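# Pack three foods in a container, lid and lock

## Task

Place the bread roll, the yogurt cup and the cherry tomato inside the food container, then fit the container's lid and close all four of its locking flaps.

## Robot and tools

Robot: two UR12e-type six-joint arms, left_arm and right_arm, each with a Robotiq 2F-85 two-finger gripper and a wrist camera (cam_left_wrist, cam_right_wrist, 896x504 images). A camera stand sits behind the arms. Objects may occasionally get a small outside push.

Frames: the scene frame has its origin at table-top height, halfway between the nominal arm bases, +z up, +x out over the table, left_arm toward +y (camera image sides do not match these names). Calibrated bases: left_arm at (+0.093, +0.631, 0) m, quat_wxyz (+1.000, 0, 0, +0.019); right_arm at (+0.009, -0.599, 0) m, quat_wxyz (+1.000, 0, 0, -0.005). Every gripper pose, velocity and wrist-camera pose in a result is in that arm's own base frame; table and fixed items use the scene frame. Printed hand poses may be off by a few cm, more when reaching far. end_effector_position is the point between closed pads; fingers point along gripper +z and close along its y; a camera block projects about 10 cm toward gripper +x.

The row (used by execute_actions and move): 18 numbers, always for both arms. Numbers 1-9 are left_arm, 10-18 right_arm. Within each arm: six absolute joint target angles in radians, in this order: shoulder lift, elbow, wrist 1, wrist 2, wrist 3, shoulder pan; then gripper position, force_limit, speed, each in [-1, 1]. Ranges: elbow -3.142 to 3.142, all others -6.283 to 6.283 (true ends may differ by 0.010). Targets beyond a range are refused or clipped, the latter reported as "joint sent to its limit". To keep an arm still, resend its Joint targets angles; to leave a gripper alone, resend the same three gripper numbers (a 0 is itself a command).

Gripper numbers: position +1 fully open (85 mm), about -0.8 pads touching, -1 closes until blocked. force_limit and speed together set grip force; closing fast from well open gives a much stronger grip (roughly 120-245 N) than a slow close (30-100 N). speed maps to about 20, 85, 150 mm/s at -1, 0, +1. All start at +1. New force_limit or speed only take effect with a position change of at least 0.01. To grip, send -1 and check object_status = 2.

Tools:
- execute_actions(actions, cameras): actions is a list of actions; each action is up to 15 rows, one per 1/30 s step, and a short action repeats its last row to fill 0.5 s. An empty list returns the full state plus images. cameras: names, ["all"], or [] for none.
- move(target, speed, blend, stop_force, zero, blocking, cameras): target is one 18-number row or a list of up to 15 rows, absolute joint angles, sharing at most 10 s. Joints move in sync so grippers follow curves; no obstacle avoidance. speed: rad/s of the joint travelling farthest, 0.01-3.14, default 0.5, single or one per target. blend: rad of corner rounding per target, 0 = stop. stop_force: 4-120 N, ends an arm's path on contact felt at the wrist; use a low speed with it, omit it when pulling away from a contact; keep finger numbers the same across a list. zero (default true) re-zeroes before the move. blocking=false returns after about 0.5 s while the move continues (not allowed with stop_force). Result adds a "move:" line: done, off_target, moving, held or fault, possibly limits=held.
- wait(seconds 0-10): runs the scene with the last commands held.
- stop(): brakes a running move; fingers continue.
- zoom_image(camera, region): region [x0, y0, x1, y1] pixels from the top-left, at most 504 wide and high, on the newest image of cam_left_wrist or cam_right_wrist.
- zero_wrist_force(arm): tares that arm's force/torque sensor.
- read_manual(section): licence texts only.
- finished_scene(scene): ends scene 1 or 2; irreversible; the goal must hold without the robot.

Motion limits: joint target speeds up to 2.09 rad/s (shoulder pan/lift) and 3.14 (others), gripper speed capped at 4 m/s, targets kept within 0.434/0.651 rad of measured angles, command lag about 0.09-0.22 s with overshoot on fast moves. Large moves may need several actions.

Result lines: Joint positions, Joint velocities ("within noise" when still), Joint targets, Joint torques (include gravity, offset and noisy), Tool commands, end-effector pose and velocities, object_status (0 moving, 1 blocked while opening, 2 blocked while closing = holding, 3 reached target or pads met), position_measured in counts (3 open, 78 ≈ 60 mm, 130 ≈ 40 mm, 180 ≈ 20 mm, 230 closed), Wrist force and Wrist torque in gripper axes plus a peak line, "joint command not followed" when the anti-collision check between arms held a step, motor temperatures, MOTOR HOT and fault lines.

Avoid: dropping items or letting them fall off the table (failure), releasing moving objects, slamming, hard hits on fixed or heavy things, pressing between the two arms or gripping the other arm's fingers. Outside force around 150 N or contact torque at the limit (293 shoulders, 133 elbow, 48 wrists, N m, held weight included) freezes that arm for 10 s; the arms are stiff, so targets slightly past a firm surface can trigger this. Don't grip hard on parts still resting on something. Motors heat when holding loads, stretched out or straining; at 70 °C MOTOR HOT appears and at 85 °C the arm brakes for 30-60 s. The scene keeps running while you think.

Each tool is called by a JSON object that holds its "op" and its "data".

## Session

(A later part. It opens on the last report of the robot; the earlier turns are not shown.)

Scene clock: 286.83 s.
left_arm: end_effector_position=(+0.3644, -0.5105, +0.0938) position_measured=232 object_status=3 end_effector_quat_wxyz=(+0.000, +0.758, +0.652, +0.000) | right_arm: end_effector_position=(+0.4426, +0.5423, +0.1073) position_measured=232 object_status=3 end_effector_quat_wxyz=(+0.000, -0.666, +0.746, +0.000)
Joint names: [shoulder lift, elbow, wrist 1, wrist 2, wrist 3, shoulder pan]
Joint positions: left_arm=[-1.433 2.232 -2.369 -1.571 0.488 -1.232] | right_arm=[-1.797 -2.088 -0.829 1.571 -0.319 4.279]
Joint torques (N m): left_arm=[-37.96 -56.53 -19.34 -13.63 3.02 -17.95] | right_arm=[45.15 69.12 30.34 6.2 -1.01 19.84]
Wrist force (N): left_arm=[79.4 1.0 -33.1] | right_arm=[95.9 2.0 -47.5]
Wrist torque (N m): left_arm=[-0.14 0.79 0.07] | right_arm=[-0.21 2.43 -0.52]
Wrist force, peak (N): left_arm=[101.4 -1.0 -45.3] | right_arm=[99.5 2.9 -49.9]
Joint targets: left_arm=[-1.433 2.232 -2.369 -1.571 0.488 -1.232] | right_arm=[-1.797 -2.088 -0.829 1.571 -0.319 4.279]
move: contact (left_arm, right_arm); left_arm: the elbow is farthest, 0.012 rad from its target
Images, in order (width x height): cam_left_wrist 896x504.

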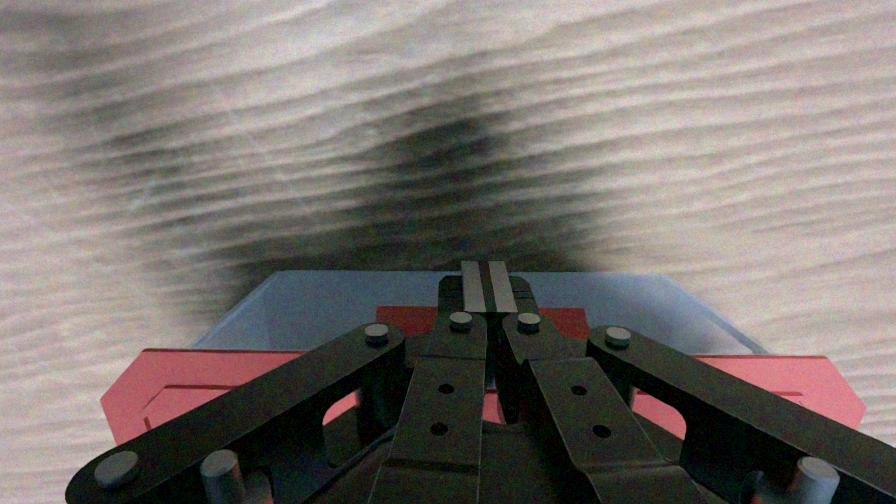

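{"op": "move", "data": {"target": [[-1.4363,2.2361,-2.3706,-1.5708,0.4909,-1.2297,-1,0,0,-1.7627,-2.1315,-0.8181,1.5708,-0.3320,4.2662,-1,0,0],[-1.4985,2.2209,-2.2932,-1.5708,0.4988,-1.2218,-1,0,0,-1.7348,-2.5184,0.2497,1.9427,-0.4007,4.0584,-1,0,0],[-1.6628,2.0330,-1.9410,-1.5708,0.4949,-1.2257,-1,0,0,-1.9378,-2.0834,-0.8528,2.5217,-1.7685,3.6563,-1,0,0]], "speed": [0.04,0.6,0.8], "cameras": ["all"]}}

{"op": "zoom_image", "data": {"camera": "cam_right_wrist", "region": [200, 0, 700, 280]}}

Scene clock: 293.30 s.
left_arm: end_effector_position=(+0.3656, -0.5023, +0.3001) position_measured=232 object_status=3 end_effector_quat_wxyz=(+0.000, +0.758, +0.652, +0.000) | right_arm: end_effector_position=(+0.5603, +0.3823, +0.1301) position_measured=232 object_status=3 end_effector_quat_wxyz=(-0.210, +0.790, -0.402, -0.412)
Joint names: [shoulder lift, elbow, wrist 1, wrist 2, wrist 3, shoulder pan]
Joint positions: left_arm=[-1.663 2.033 -1.941 -1.571 0.495 -1.226] | right_arm=[-1.938 -2.083 -0.853 2.522 -1.768 3.656]
Joint torques (N m): left_arm=[-47.07 -53.49 -0.77 0.19 -3.09 -16.82] | right_arm=[55.55 44.74 0.79 3.81 -2.08 -12.37]
Wrist force (N): left_arm=[0.2 0.7 0.2] | right_arm=[-1.4 -1.4 0.0]
Wrist torque (N m): left_arm=[-0.10 0.41 0.14] | right_arm=[-0.29 0.62 -0.46]
Wrist force, peak (N): left_arm=[79.6 0.9 -33.1] | right_arm=[96.7 2.1 -47.4]
Joint targets: left_arm=[-1.663 2.033 -1.941 -1.571 0.495 -1.226] | right_arm=[-1.938 -2.083 -0.853 2.522 -1.768 3.656]
move: done

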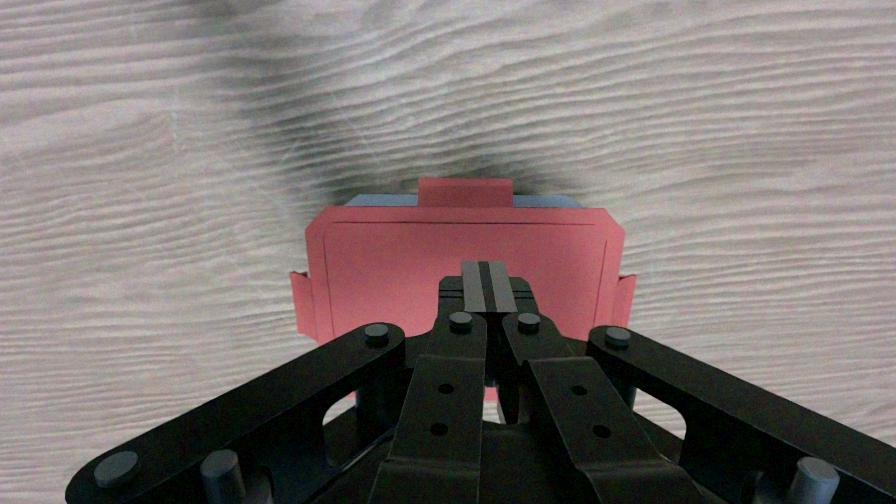

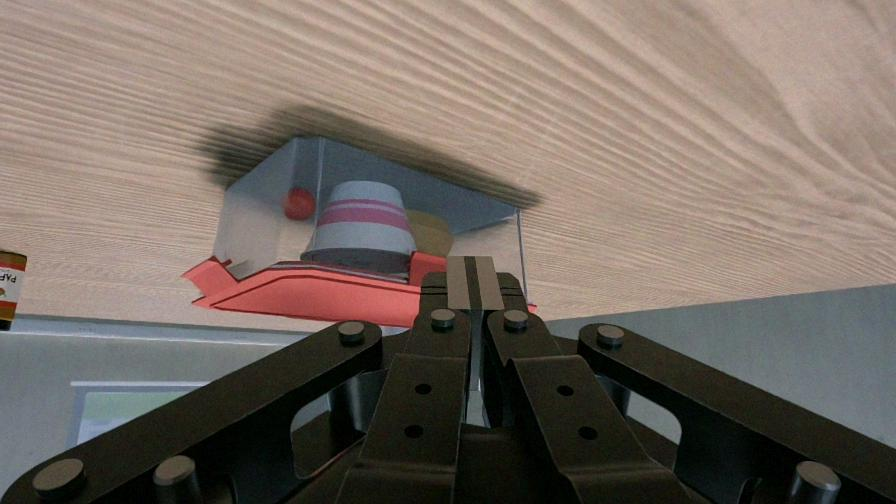

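Scaled by 1.008 from the camera's 896x504 image, which has a finer 1280x720 frame.

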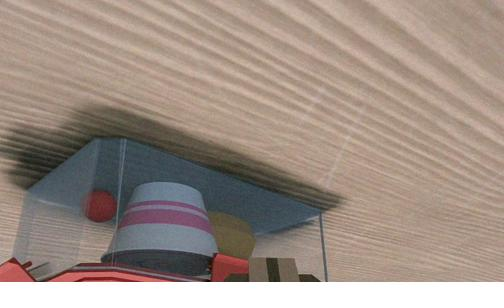

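{"op": "zoom_image", "data": {"camera": "cam_right_wrist", "region": [170, 220, 560, 340]}}

{"op": "zoom_image", "data": {"camera": "cam_right_wrist", "region": [350, 230, 450, 320]}}

{"op": "zoom_image", "data": {"camera": "cam_right_wrist", "region": [170, 230, 320, 320]}}

Scaled by 1.292 from the camera's 896x504 image, which has a finer 1280x720 frame.

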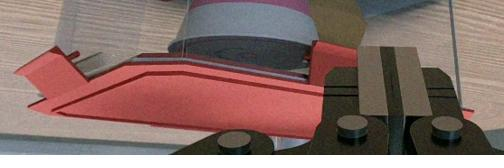

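Scaled by 5.040 from the camera's 896x504 image, which has a finer 1280x720 frame.

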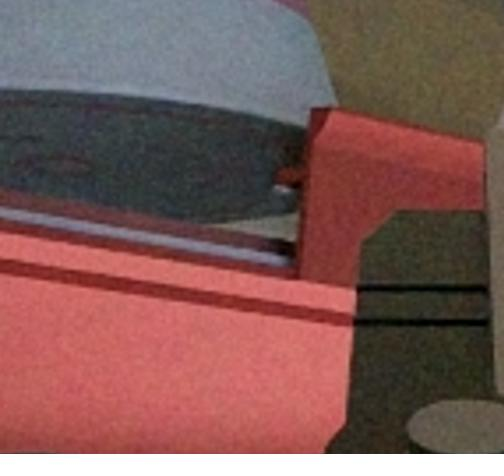

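Scaled by 3.360 from the camera's 896x504 image, which has a finer 1280x720 frame.

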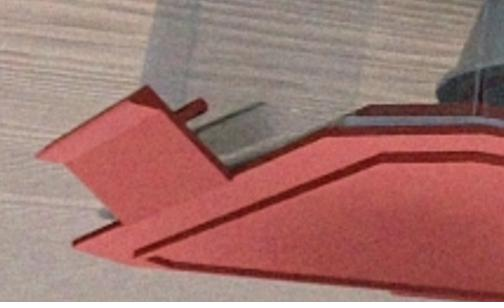

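{"op": "move", "data": {"target": [-1.1542,2.5213,-3.7980,-2.2684,0.5050,-0.8976,-1,0,0,-1.9378,-2.0834,-0.8528,2.5217,-1.7685,3.6563,-1,0,0], "speed": 0.8, "cameras": ["cam_left_wrist"]}}

{"op": "zoom_image", "data": {"camera": "cam_left_wrist", "region": [300, 50, 600, 260]}}

Scene clock: 299.00 s.
left_arm: end_effector_position=(+0.3718, -0.4795, +0.1302) position_measured=232 object_status=3 end_effector_quat_wxyz=(+0.324, +0.660, +0.561, -0.381) | right_arm: end_effector_position=(+0.5603, +0.3823, +0.1301) position_measured=232 object_status=3 end_effector_quat_wxyz=(-0.210, +0.790, -0.402, -0.412)
Joint names: [shoulder lift, elbow, wrist 1, wrist 2, wrist 3, shoulder pan]
Joint positions: left_arm=[-1.154 2.521 -3.798 -2.268 0.505 -0.898] | right_arm=[-1.938 -2.083 -0.853 2.522 -1.769 3.656]
Joint torques (N m): left_arm=[-30.63 -7.4 -6.72 -4.44 2.95 17.4] | right_arm=[53.38 46.55 0.92 4.2 -2.13 -15.33]
Wrist force (N): left_arm=[0.6 -0.6 -1.7] | right_arm=[-1.6 -1.7 -0.1]
Wrist torque (N m): left_arm=[-0.39 0.25 0.11] | right_arm=[-0.33 0.65 -0.46]
Wrist force, peak (N): left_arm=[1.7 -0.9 -2.6] | right_arm=[-1.9 -2.2 0.3]
Joint targets: left_arm=[-1.154 2.521 -3.798 -2.268 0.505 -0.898] | right_arm=[-1.938 -2.083 -0.853 2.522 -1.768 3.656]
move: done
Images, in order (width x height): cam_left_wrist 896x504.

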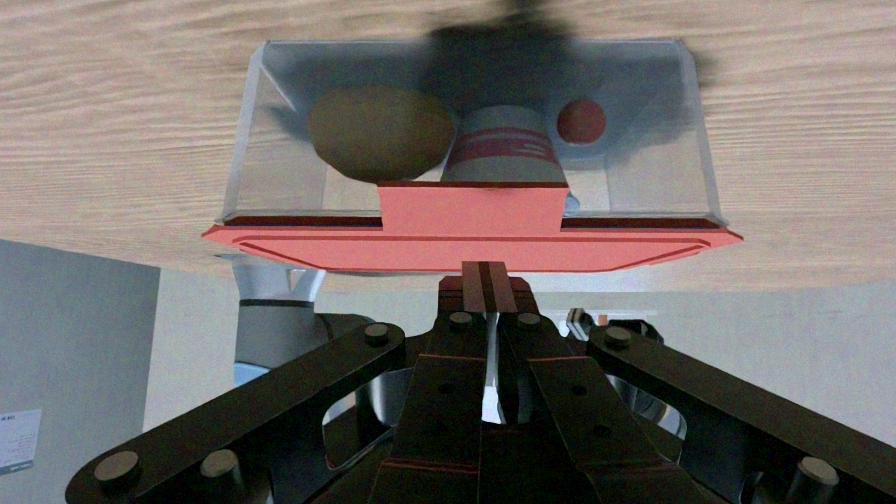

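Scaled by 1.680 from the camera's 896x504 image, which has a finer 1280x720 frame.

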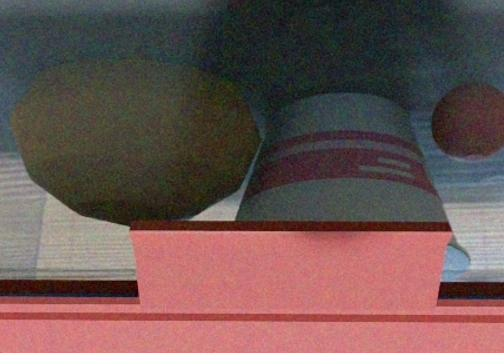

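{"op": "move", "data": {"target": [-1.1542,2.5213,-3.7980,-2.2684,0.5050,-0.8976,-1,0,0,-1.7348,-2.5184,0.2497,1.9427,-0.4007,4.0584,-1,0,0], "speed": 0.8, "cameras": ["cam_right_wrist","cam_left_wrist"]}}

{"op": "zoom_image", "data": {"camera": "cam_left_wrist", "region": [520, 160, 760, 260]}}

{"op": "zoom_image", "data": {"camera": "cam_left_wrist", "region": [190, 160, 430, 260]}}

{"op": "zoom_image", "data": {"camera": "cam_right_wrist", "region": [200, 0, 700, 250]}}

Scene clock: 301.73 s.
left_arm: end_effector_position=(+0.3718, -0.4794, +0.1301) position_measured=232 object_status=3 end_effector_quat_wxyz=(+0.324, +0.660, +0.561, -0.381) | right_arm: end_effector_position=(+0.4314, +0.4461, +0.1500) position_measured=232 object_status=3 end_effector_quat_wxyz=(+0.286, -0.615, +0.690, +0.255)
Joint names: [shoulder lift, elbow, wrist 1, wrist 2, wrist 3, shoulder pan]
Joint positions: left_arm=[-1.154 2.521 -3.798 -2.268 0.505 -0.898] | right_arm=[-1.735 -2.518 0.25 1.943 -0.401 4.058]
Joint torques (N m): left_arm=[-32.36 -7.13 -6.67 -4.35 3.08 15.07] | right_arm=[51.01 16.32 8.52 -1.36 1.88 17.24]
Wrist force (N): left_arm=[0.8 -0.4 -1.5] | right_arm=[-1.2 -2.1 1.0]
Wrist torque (N m): left_arm=[-0.36 0.21 0.11] | right_arm=[-0.29 0.58 -0.55]
Wrist force, peak (N): left_arm=[0.6 -0.2 -2.0] | right_arm=[-1.2 -2.1 1.0]
Joint targets: left_arm=[-1.154 2.521 -3.798 -2.268 0.505 -0.898] | right_arm=[-1.735 -2.518 0.250 1.943 -0.401 4.058]
move: done

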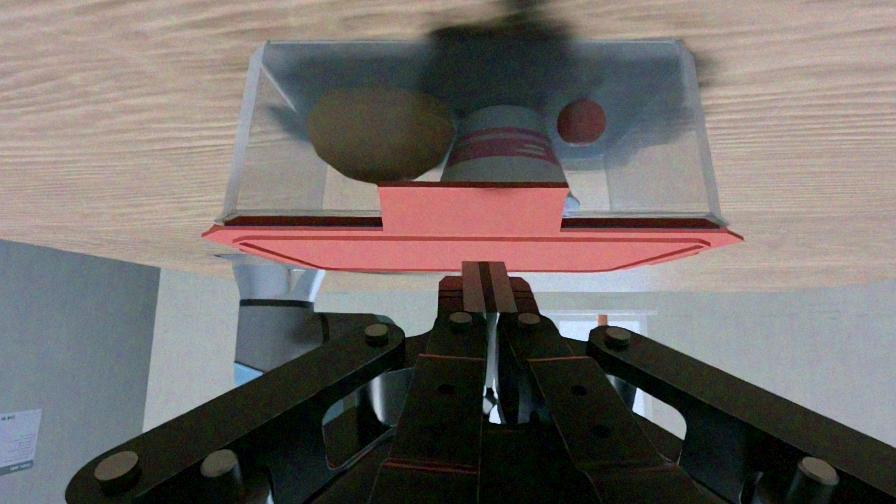

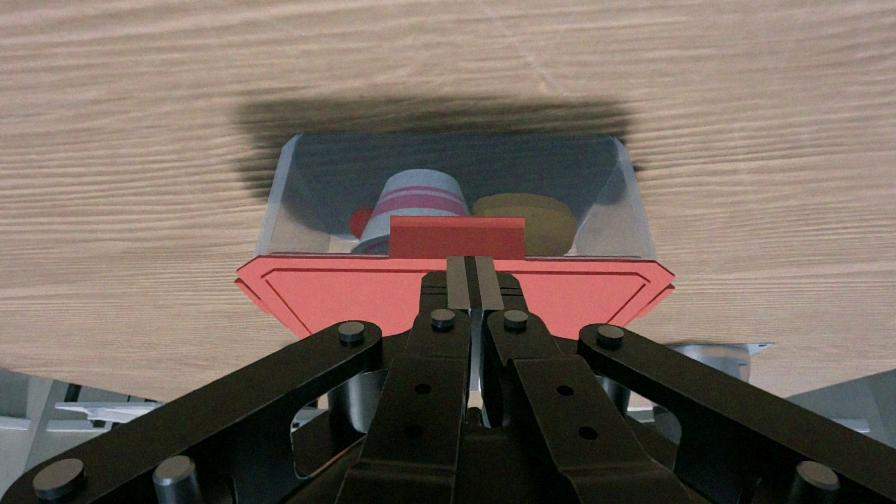

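Scaled by 2.100 from the camera's 896x504 image, which has a finer 1280x720 frame.

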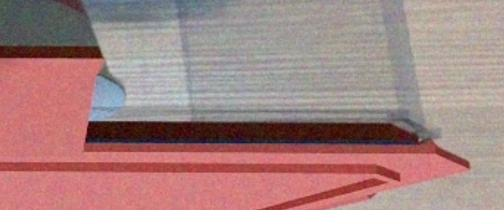

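Scaled by 2.100 from the camera's 896x504 image, which has a finer 1280x720 frame.

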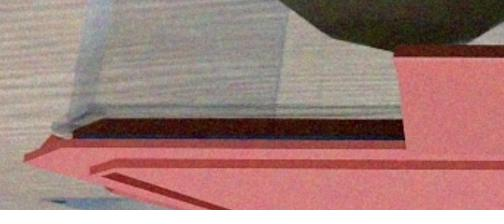

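Scaled by 1.008 from the camera's 896x504 image, which has a finer 1280x720 frame.

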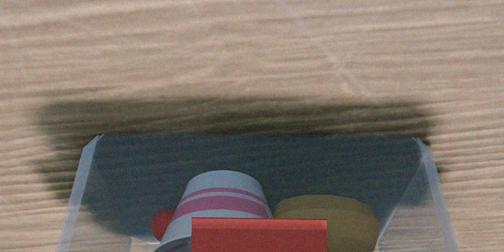

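{"op": "zoom_image", "data": {"camera": "cam_right_wrist", "region": [500, 200, 700, 310]}}

{"op": "zoom_image", "data": {"camera": "cam_right_wrist", "region": [220, 200, 420, 310]}}

{"op": "zoom_image", "data": {"camera": "cam_left_wrist", "region": [540, 180, 620, 240]}}

{"op": "zoom_image", "data": {"camera": "cam_left_wrist", "region": [670, 190, 750, 250]}}

Scaled by 2.520 from the camera's 896x504 image, which has a finer 1280x720 frame.

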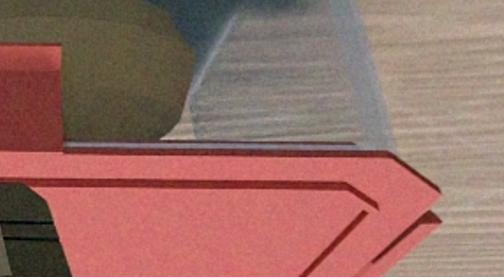

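Scaled by 2.520 from the camera's 896x504 image, which has a finer 1280x720 frame.

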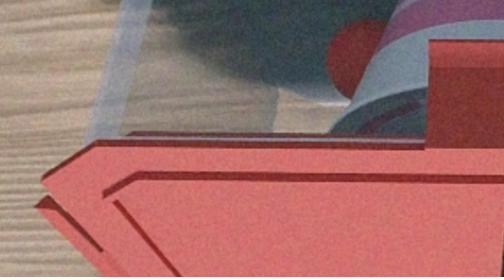

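Scaled by 6.300 from the camera's 896x504 image, which has a finer 1280x720 frame.

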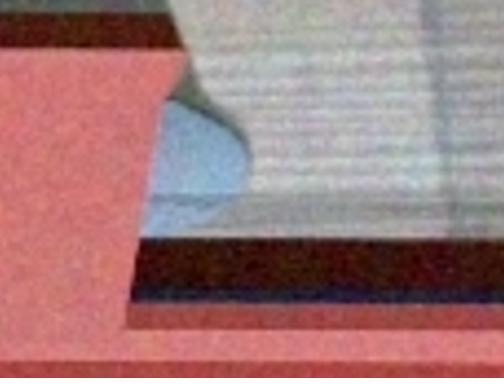

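Scaled by 6.300 from the camera's 896x504 image, which has a finer 1280x720 frame.

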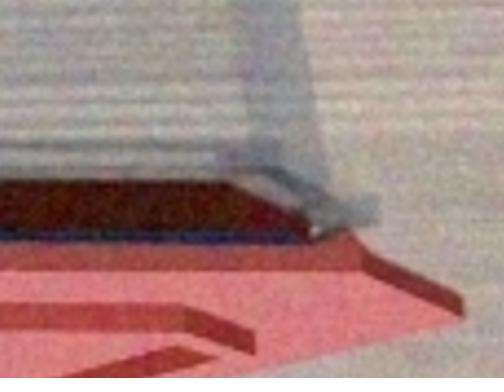

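{"op": "move", "data": {"target": [[-1.1542,2.5213,-3.7980,-2.2684,0.5050,-0.8976,-1,0,0,-1.9085,-2.0916,-0.1255,1.7520,-0.2647,4.2788,-1,0,0],[-1.1542,2.5213,-3.7980,-2.2684,0.5050,-0.8976,-1,0,0,-1.9580,-2.1050,-0.0626,1.7520,-0.2647,4.2788,-1,0,0]], "speed": [0.5,0.1], "cameras": ["all"]}}

{"op": "zoom_image", "data": {"camera": "cam_left_wrist", "region": [520, 160, 760, 260]}}

Scene clock: 305.00 s.
left_arm: end_effector_position=(+0.3718, -0.4794, +0.1301) position_measured=232 object_status=3 end_effector_quat_wxyz=(+0.324, +0.660, +0.561, -0.381) | right_arm: end_effector_position=(+0.4609, +0.7028, +0.1267) position_measured=232 object_status=3 end_effector_quat_wxyz=(+0.224, -0.635, +0.712, +0.200)
Joint names: [shoulder lift, elbow, wrist 1, wrist 2, wrist 3, shoulder pan]
Joint positions: left_arm=[-1.154 2.521 -3.798 -2.268 0.505 -0.898] | right_arm=[-1.958 -2.105 -0.063 1.752 -0.265 4.279]
Joint torques (N m): left_arm=[-32.49 -5.38 -6.77 -4.24 3.15 14.89] | right_arm=[55.72 23.2 9.39 -1.73 2.06 17.98]
Wrist force (N): left_arm=[0.7 -0.4 -1.6] | right_arm=[-1.4 -1.6 -0.3]
Wrist torque (N m): left_arm=[-0.35 0.23 0.11] | right_arm=[-0.24 0.61 -0.54]
Wrist force, peak (N): left_arm=[0.9 -0.5 -2.0] | right_arm=[-4.4 -1.2 0.8]
Joint targets: left_arm=[-1.154 2.521 -3.798 -2.268 0.505 -0.898] | right_arm=[-1.958 -2.105 -0.063 1.752 -0.265 4.279]
move: done

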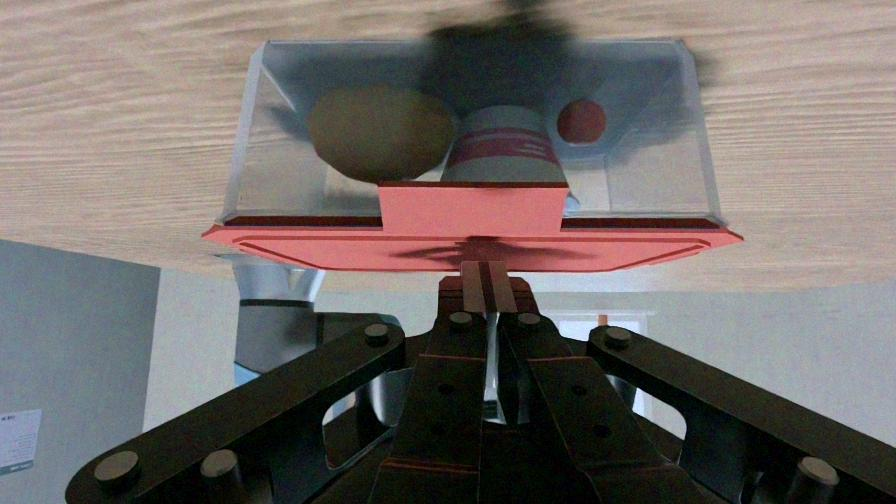

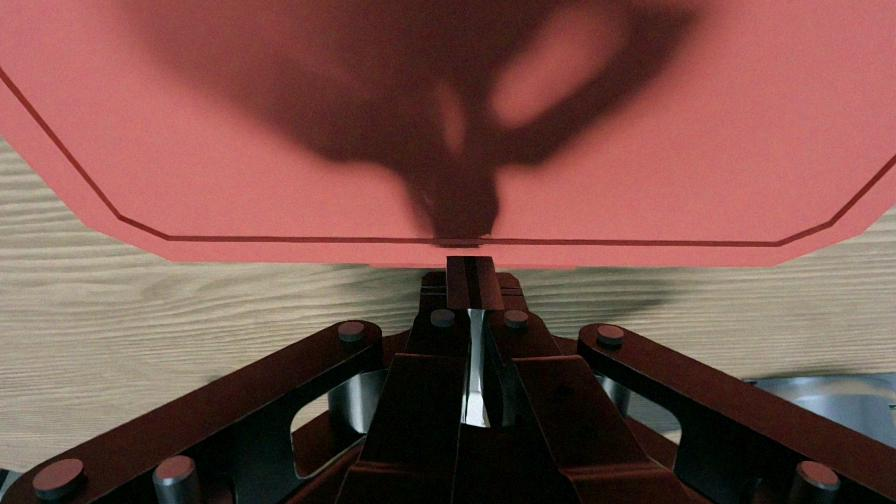

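Scaled by 2.100 from the camera's 896x504 image, which has a finer 1280x720 frame.

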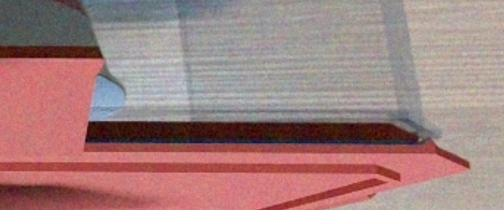

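{"op": "move", "data": {"target": [-1.1542,2.5213,-3.7980,-2.2684,0.5050,-0.8976,-1,0,0,-1.9930,-2.1146,-0.0180,1.7520,-0.2647,4.2788,-1,0,0], "speed": 0.015, "stop_force": 40, "cameras": ["all"]}}

{"op": "zoom_image", "data": {"camera": "cam_left_wrist", "region": [520, 160, 760, 260]}}

{"op": "zoom_image", "data": {"camera": "cam_left_wrist", "region": [190, 160, 430, 260]}}

Scene clock: 308.03 s.
left_arm: end_effector_position=(+0.3718, -0.4794, +0.1301) position_measured=232 object_status=3 end_effector_quat_wxyz=(+0.324, +0.660, +0.561, -0.381) | right_arm: end_effector_position=(+0.4608, +0.7027, +0.1147) position_measured=232 object_status=3 end_effector_quat_wxyz=(+0.225, -0.635, +0.712, +0.200)
Joint names: [shoulder lift, elbow, wrist 1, wrist 2, wrist 3, shoulder pan]
Joint positions: left_arm=[-1.154 2.521 -3.798 -2.268 0.505 -0.898] | right_arm=[-1.976 -2.11 -0.039 1.752 -0.265 4.279]
Joint torques (N m): left_arm=[-28.89 -5.69 -7.15 -4.1 3.01 17.23] | right_arm=[43.92 17.43 -7.96 -1.36 1.63 15.27]
Wrist force (N): left_arm=[0.6 -0.3 -1.9] | right_arm=[-21.4 1.3 -38.0]
Wrist torque (N m): left_arm=[-0.36 0.24 0.12] | right_arm=[-0.36 0.36 -0.51]
Wrist force, peak (N): left_arm=[0.7 -0.4 -2.1] | right_arm=[-25.4 4.0 -44.8]
Joint targets: left_arm=[-1.154 2.521 -3.798 -2.268 0.505 -0.898] | right_arm=[-1.976 -2.110 -0.039 1.752 -0.265 4.279]
move: contact (right_arm); right_arm: the wrist 1 is farthest, 0.021 rad from its target

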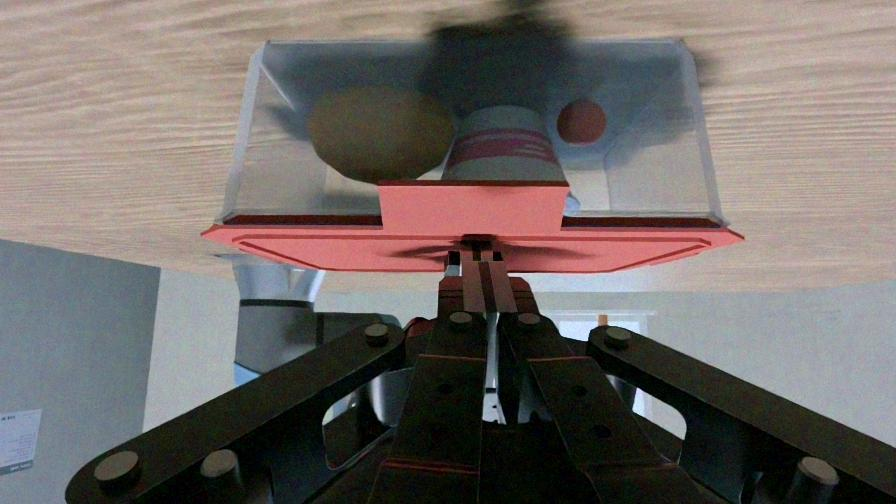

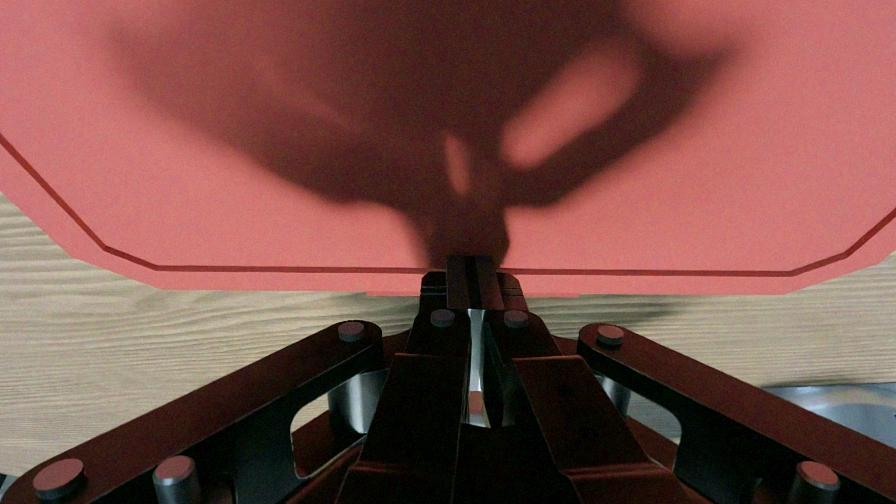

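Scaled by 2.100 from the camera's 896x504 image, which has a finer 1280x720 frame.

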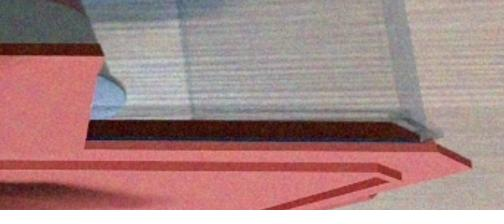

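Scaled by 2.100 from the camera's 896x504 image, which has a finer 1280x720 frame.

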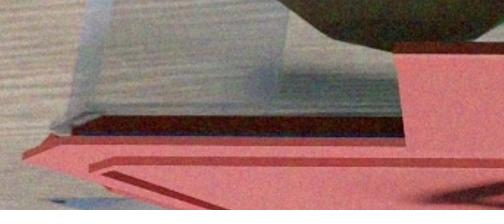

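{"op": "move", "data": {"target": [[-1.1542,2.5213,-3.7980,-2.2684,0.5050,-0.8976,-1,0,0,-1.9580,-2.1050,-0.0626,1.7520,-0.2647,4.2788,-1,0,0],[-1.6628,2.0330,-1.9410,-1.5708,0.4949,-1.2257,-1,0,0,-1.9085,-2.0916,-0.1255,1.7520,-0.2647,4.2788,-1,0,0],[-1.4985,2.2209,-2.2932,-1.5708,0.4988,-1.2218,-1,0,0,-1.7348,-2.5184,0.2497,1.9427,-0.4007,4.0584,-1,0,0],[-1.4695,2.2378,-2.3391,-1.5708,0.4988,-1.2218,-1,0,0,-2.0421,-2.4489,0.5074,1.8951,-0.3429,4.1304,-1,0,0]], "speed": [0.06,0.8,0.5,0.4], "cameras": ["all"]}}

Scene clock: 311.17 s.
left_arm: end_effector_position=(+0.4035, -0.5518, +0.1374) position_measured=232 object_status=3 end_effector_quat_wxyz=(+0.211, +0.687, +0.636, -0.280) | right_arm: end_effector_position=(+0.4609, +0.7029, +0.1404) position_measured=232 object_status=3 end_effector_quat_wxyz=(+0.224, -0.635, +0.712, +0.200)
Joint names: [shoulder lift, elbow, wrist 1, wrist 2, wrist 3, shoulder pan]
Joint positions: left_arm=[-1.328 2.354 -3.167 -2.03 0.501 -1.01] | right_arm=[-1.937 -2.099 -0.089 1.752 -0.265 4.279]
Joint torques (N m): left_arm=[-30.62 -20.9 -8.32 -4.24 1.85 14.18] | right_arm=[78.55 46.36 2.12 -0.61 1.65 8.9]
Wrist force (N): left_arm=[0.6 -0.2 -0.8] | right_arm=[-1.7 -1.6 0.0]
Wrist torque (N m): left_arm=[-0.35 0.36 0.18] | right_arm=[-0.24 0.64 -0.56]
Wrist force, peak (N): left_arm=[-12.7 2.4 -4.6] | right_arm=[-21.7 1.3 -38.5]
Joint targets: left_arm=[-1.328 2.354 -3.167 -2.030 0.502 -1.010] | right_arm=[-1.937 -2.099 -0.089 1.752 -0.265 4.279]
move: held (left_arm; a check stopped the path), off_target (right_arm; braked when a check withheld steps of left_arm); path passed 1 of 4 targets; limits=held; left_arm: the wrist 1 is farthest, 0.828 rad from its target; right_arm: the wrist 1 is farthest, 0.596 rad from its target
joint command not followed: on one or more control steps a check withheld the commanded joint targets of the left arm, and it was not sent them on those steps.
cause: the commanded joint targets, or the way to them, would bring a part of the robot too close to another arm (this arm's gripper and the right arm's gripper, along the way the arms are being sent, or toward where that arm still pushes).

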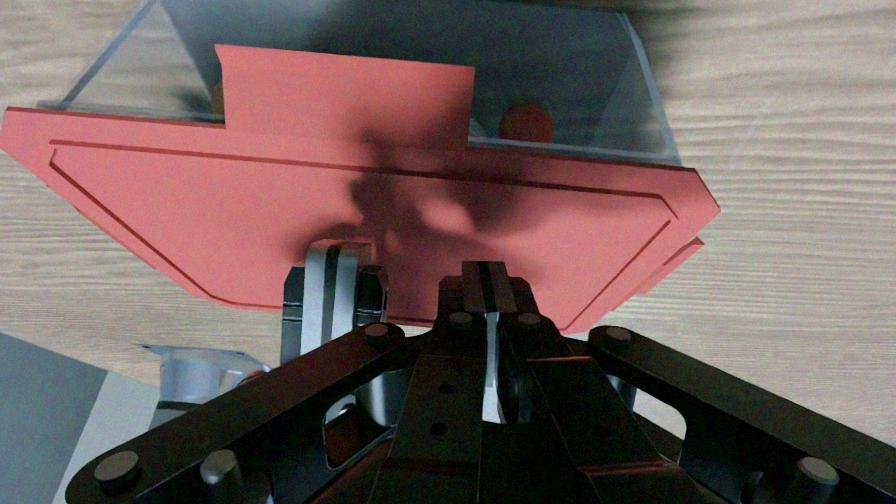

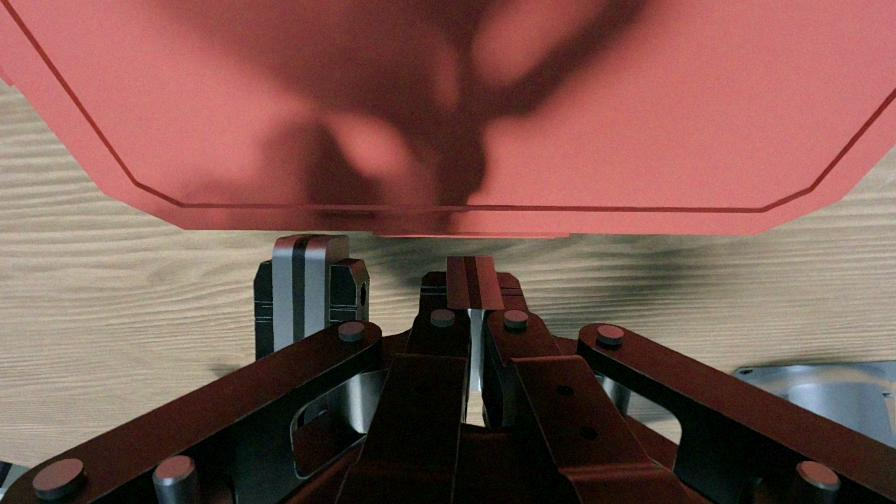

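{"op": "move", "data": {"target": [[-1.3283,2.3541,-3.1670,-2.0300,0.5018,-1.0100,-1,0,0,-1.7348,-2.5184,0.2497,1.9427,-0.4007,4.0584,-1,0,0],[-1.6628,2.0330,-1.9410,-1.5708,0.4949,-1.2257,-1,0,0,-1.7348,-2.5184,0.2497,1.9427,-0.4007,4.0584,-1,0,0],[-1.4985,2.2209,-2.2932,-1.5708,0.4988,-1.2218,-1,0,0,-2.0421,-2.4489,0.5074,1.8951,-0.3429,4.1304,-1,0,0],[-1.4695,2.2378,-2.3391,-1.5708,0.4988,-1.2218,-1,0,0,-2.0421,-2.4489,0.5074,1.8951,-0.3429,4.1304,-1,0,0]], "speed": [0.6,0.8,0.5,0.4], "cameras": ["all"]}}

Scene clock: 316.53 s.
left_arm: end_effector_position=(+0.3664, -0.4975, +0.1092) position_measured=232 object_status=3 end_effector_quat_wxyz=(+0.000, +0.758, +0.652, +0.000) | right_arm: end_effector_position=(+0.4395, +0.5157, +0.0481) position_measured=232 object_status=3 end_effector_quat_wxyz=(+0.286, -0.615, +0.690, +0.255)
Joint names: [shoulder lift, elbow, wrist 1, wrist 2, wrist 3, shoulder pan]
Joint positions: left_arm=[-1.47 2.238 -2.339 -1.571 0.499 -1.222] | right_arm=[-2.042 -2.449 0.507 1.895 -0.343 4.13]
Joint torques (N m): left_arm=[-28.53 -29.83 -6.99 2.72 2.97 12.84] | right_arm=[43.42 26.43 8.57 -1.54 2.14 17.81]
Wrist force (N): left_arm=[0.4 0.3 0.4] | right_arm=[-1.5 -1.4 0.3]
Wrist torque (N m): left_arm=[-0.19 0.38 0.01] | right_arm=[-0.14 0.64 -0.49]
Wrist force, peak (N): left_arm=[0.9 0.1 2.6] | right_arm=[-4.4 -0.8 2.1]
Joint targets: left_arm=[-1.470 2.238 -2.339 -1.571 0.499 -1.222] | right_arm=[-2.042 -2.449 0.507 1.895 -0.343 4.130]
move: done

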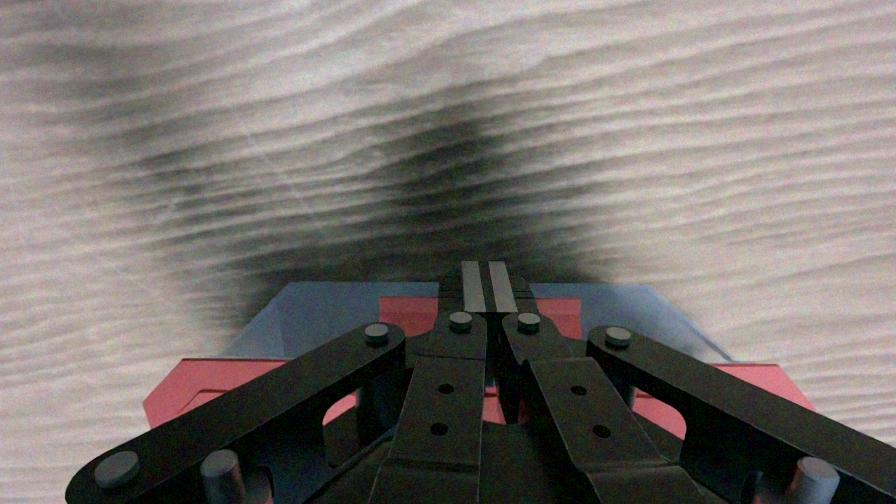

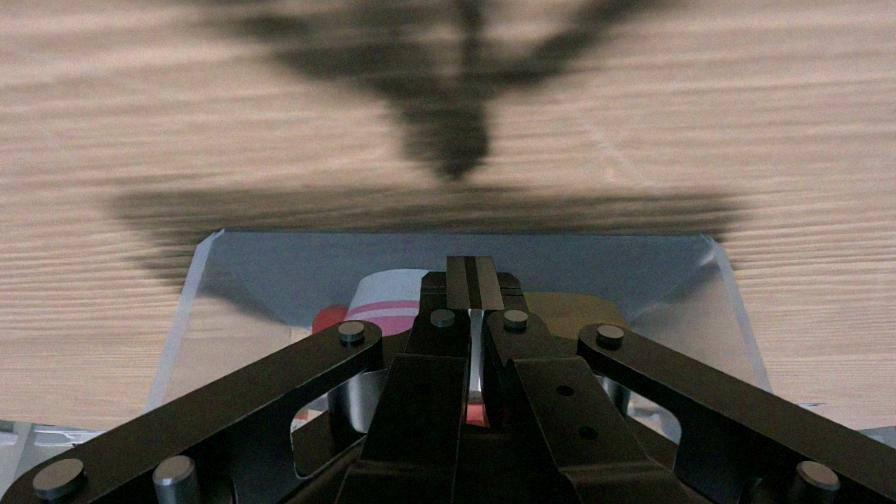

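{"op": "move", "data": {"target": [-1.4695,2.2378,-2.3391,-1.5708,0.4988,-1.2218,-1,0,0,-2.0647,-2.3849,0.4756,1.8687,-0.3120,4.1705,-1,0,0], "speed": 0.03, "stop_force": 5, "cameras": ["cam_right_wrist"]}}

{"op": "move", "data": {"target": [-1.4411,2.2044,-2.3341,-1.5708,0.4782,-1.2424,-1,0,0,-2.0647,-2.3849,0.4756,1.8687,-0.3120,4.1705,-1,0,0], "speed": 0.02, "stop_force": 25, "cameras": ["all"]}}

Scene clock: 319.60 s.
left_arm: end_effector_position=(+0.3664, -0.4975, +0.1092) position_measured=232 object_status=3 end_effector_quat_wxyz=(+0.000, +0.758, +0.652, +0.000) | right_arm: end_effector_position=(+0.4434, +0.5521, +0.0481) position_measured=232 object_status=3 end_effector_quat_wxyz=(+0.286, -0.615, +0.689, +0.255)
Joint names: [shoulder lift, elbow, wrist 1, wrist 2, wrist 3, shoulder pan]
Joint positions: left_arm=[-1.469 2.238 -2.339 -1.571 0.499 -1.222] | right_arm=[-2.06 -2.398 0.482 1.874 -0.318 4.162]
Joint torques (N m): left_arm=[-31.31 -44.27 -6.75 -3.17 2.98 -3.13] | right_arm=[73.56 6.5 9.2 2.61 -2.38 -13.24]
Wrist force (N): left_arm=[0.4 0.5 0.2] | right_arm=[-1.3 -1.1 0.6]
Wrist torque (N m): left_arm=[-0.14 0.38 0.00] | right_arm=[-0.10 0.62 -0.45]
Wrist force, peak (N): left_arm=[14.1 0.7 -3.2] | right_arm=[5.8 -0.8 -10.6]
Joint targets: left_arm=[-1.470 2.238 -2.339 -1.571 0.499 -1.222] | right_arm=[-2.060 -2.398 0.482 1.874 -0.318 4.162]
move: contact (right_arm); right_arm: the elbow is farthest, 0.013 rad from its target
Images, in order (width x height): cam_right_wrist 896x504.

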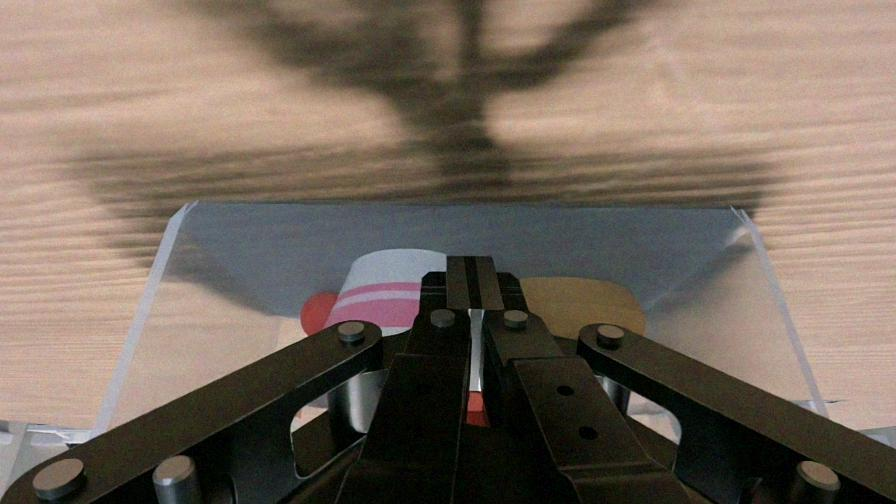

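Scene clock: 321.70 s.
left_arm: end_effector_position=(+0.3645, -0.5099, +0.1092) position_measured=232 object_status=3 end_effector_quat_wxyz=(+0.000, +0.758, +0.652, +0.000) | right_arm: end_effector_position=(+0.4438, +0.5567, +0.0481) position_measured=232 object_status=3 end_effector_quat_wxyz=(+0.286, -0.615, +0.689, +0.255)
Joint names: [shoulder lift, elbow, wrist 1, wrist 2, wrist 3, shoulder pan]
Joint positions: left_arm=[-1.456 2.222 -2.337 -1.571 0.489 -1.232] | right_arm=[-2.062 -2.392 0.479 1.871 -0.315 4.166]
Joint torques (N m): left_arm=[-40.92 -28.54 -8.17 -3.08 2.9 6.17] | right_arm=[71.93 23.72 10.53 3.34 -1.59 -4.79]
Wrist force (N): left_arm=[21.2 0.1 -23.7] | right_arm=[15.4 -0.3 -20.7]
Wrist torque (N m): left_arm=[-0.14 0.82 0.09] | right_arm=[-0.20 0.78 -0.56]
Wrist force, peak (N): left_arm=[42.6 -1.2 -37.3] | right_arm=[17.5 -1.4 -29.4]
Joint targets: left_arm=[-1.456 2.222 -2.337 -1.571 0.489 -1.232] | right_arm=[-2.062 -2.392 0.479 1.871 -0.315 4.166]
move: contact (left_arm, right_arm); left_arm: the elbow is farthest, 0.017 rad from its target

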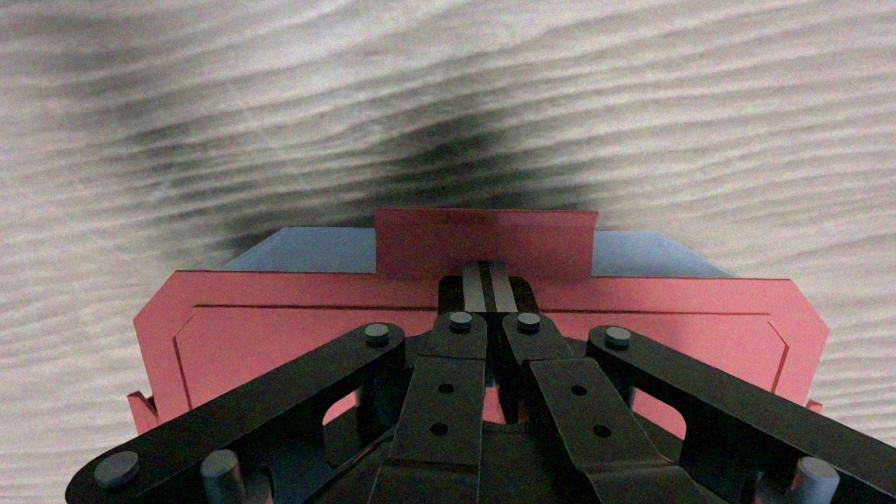

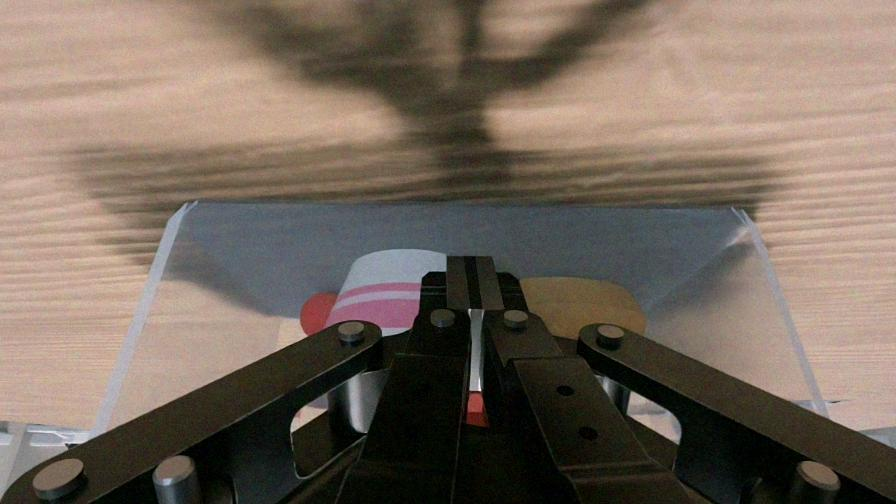

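{"op": "move", "data": {"target": [-1.4411,2.2044,-2.3341,-1.5708,0.4782,-1.2424,-1,0,0,-2.0690,-2.3720,0.4691,1.8635,-0.3060,4.1780,-1,0,0], "speed": 0.012, "stop_force": 55, "zero": false, "cameras": ["all"]}}

Scene clock: 323.30 s.
left_arm: end_effector_position=(+0.3644, -0.5106, +0.1092) position_measured=232 object_status=3 end_effector_quat_wxyz=(+0.000, +0.758, +0.652, +0.000) | right_arm: end_effector_position=(+0.4438, +0.5571, +0.0481) position_measured=232 object_status=3 end_effector_quat_wxyz=(+0.286, -0.615, +0.689, +0.255)
Joint names: [shoulder lift, elbow, wrist 1, wrist 2, wrist 3, shoulder pan]
Joint positions: left_arm=[-1.455 2.221 -2.336 -1.571 0.488 -1.232] | right_arm=[-2.062 -2.391 0.479 1.871 -0.315 4.167]
Joint torques (N m): left_arm=[-32.68 -37.21 -15.27 -9.54 3.08 -7.04] | right_arm=[76.13 39.22 12.86 4.65 -2.54 3.98]
Wrist force (N): left_arm=[53.7 -2.9 -43.5] | right_arm=[31.5 -0.1 -40.4]
Wrist torque (N m): left_arm=[-0.05 1.45 0.14] | right_arm=[-0.23 0.94 -0.55]
Wrist force, peak (N): left_arm=[66.2 -4.4 -51.8] | right_arm=[35.2 0.0 -57.1]
Joint targets: left_arm=[-1.455 2.221 -2.336 -1.571 0.488 -1.232] | right_arm=[-2.062 -2.391 0.479 1.871 -0.315 4.167]
move: contact (left_arm, right_arm); left_arm: the elbow is farthest, 0.016 rad from its target; right_arm: the elbow is farthest, 0.019 rad from its target

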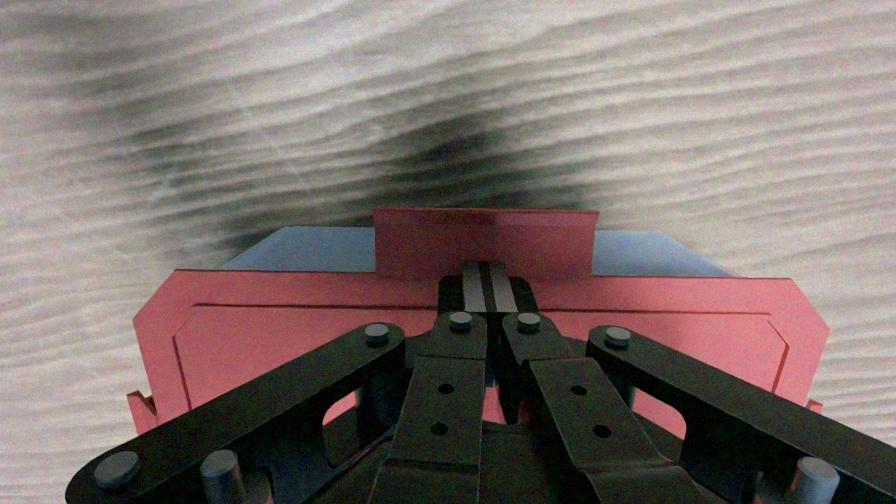

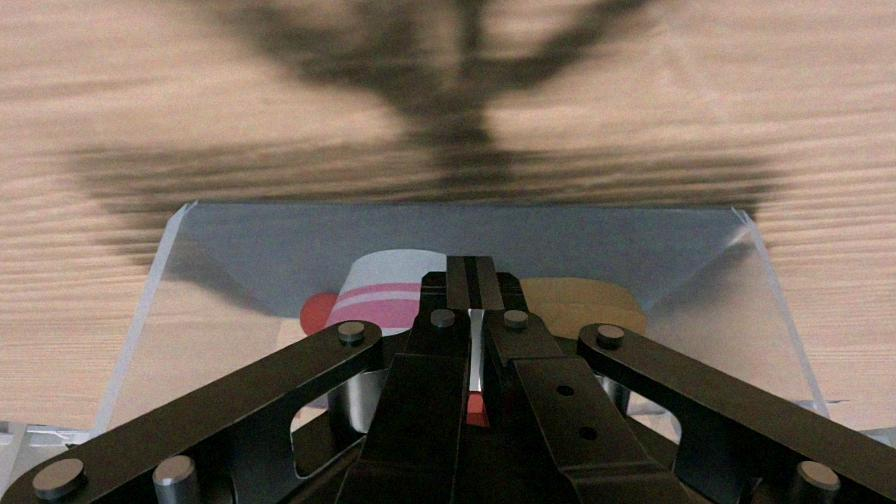

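{"op": "move", "data": {"target": [[-1.4849,2.2255,-2.3113,-1.5708,0.4884,-1.2322,-1,0,0,-2.0421,-2.4489,0.5074,1.8951,-0.3429,4.1304,-1,0,0],[-1.5080,2.2321,-2.2949,-1.5708,0.5057,-1.2149,-1,0,0,-1.7348,-2.5184,0.2497,1.9427,-0.4007,4.0584,-1,0,0],[-1.5080,2.2321,-2.2949,-1.5708,0.5057,-1.2149,-1,0,0,-1.7942,-2.1014,-0.8168,1.5708,-0.3178,4.2804,-1,0,0]], "speed": [0.06,0.5,0.6], "cameras": ["all"]}}

Scene clock: 329.27 s.
left_arm: end_effector_position=(+0.3676, -0.4890, +0.1296) position_measured=232 object_status=3 end_effector_quat_wxyz=(+0.000, +0.758, +0.652, +0.000) | right_arm: end_effector_position=(+0.4396, +0.5375, +0.1030) position_measured=232 object_status=3 end_effector_quat_wxyz=(+0.000, -0.666, +0.746, +0.000)
Joint names: [shoulder lift, elbow, wrist 1, wrist 2, wrist 3, shoulder pan]
Joint positions: left_arm=[-1.508 2.232 -2.295 -1.571 0.506 -1.215] | right_arm=[-1.794 -2.101 -0.817 1.571 -0.318 4.28]
Joint torques (N m): left_arm=[-50.3 -30.47 -0.49 2.75 3.17 16.49] | right_arm=[47.43 49.62 0.6 -2.44 2.07 20.31]
Wrist force (N): left_arm=[0.3 0.5 0.0] | right_arm=[0.0 -0.6 0.5]
Wrist torque (N m): left_arm=[-0.15 0.39 -0.01] | right_arm=[0.01 0.21 -0.45]
Wrist force, peak (N): left_arm=[53.7 -3.0 -43.5] | right_arm=[31.5 0.2 -39.7]
Joint targets: left_arm=[-1.508 2.232 -2.295 -1.571 0.506 -1.215] | right_arm=[-1.794 -2.101 -0.817 1.571 -0.318 4.280]
move: done

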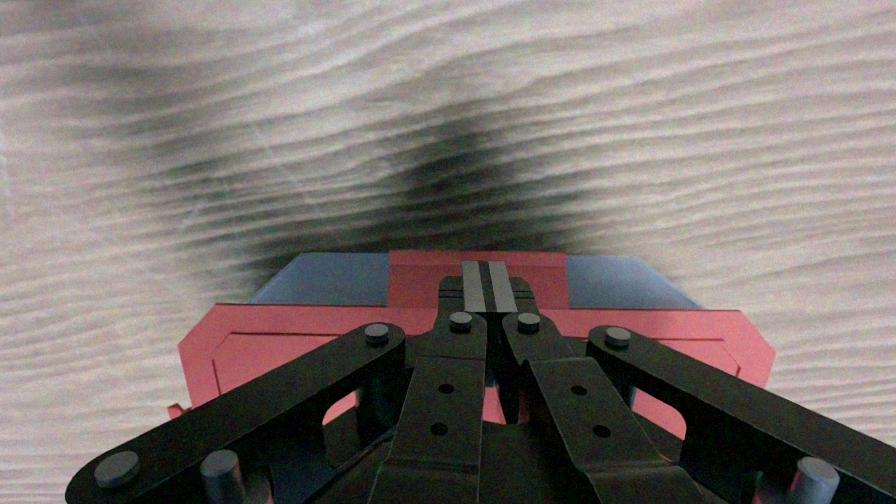

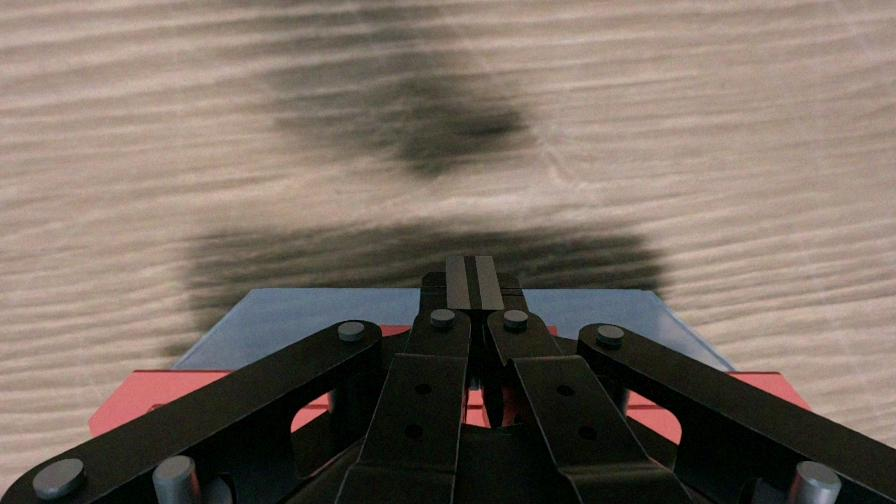

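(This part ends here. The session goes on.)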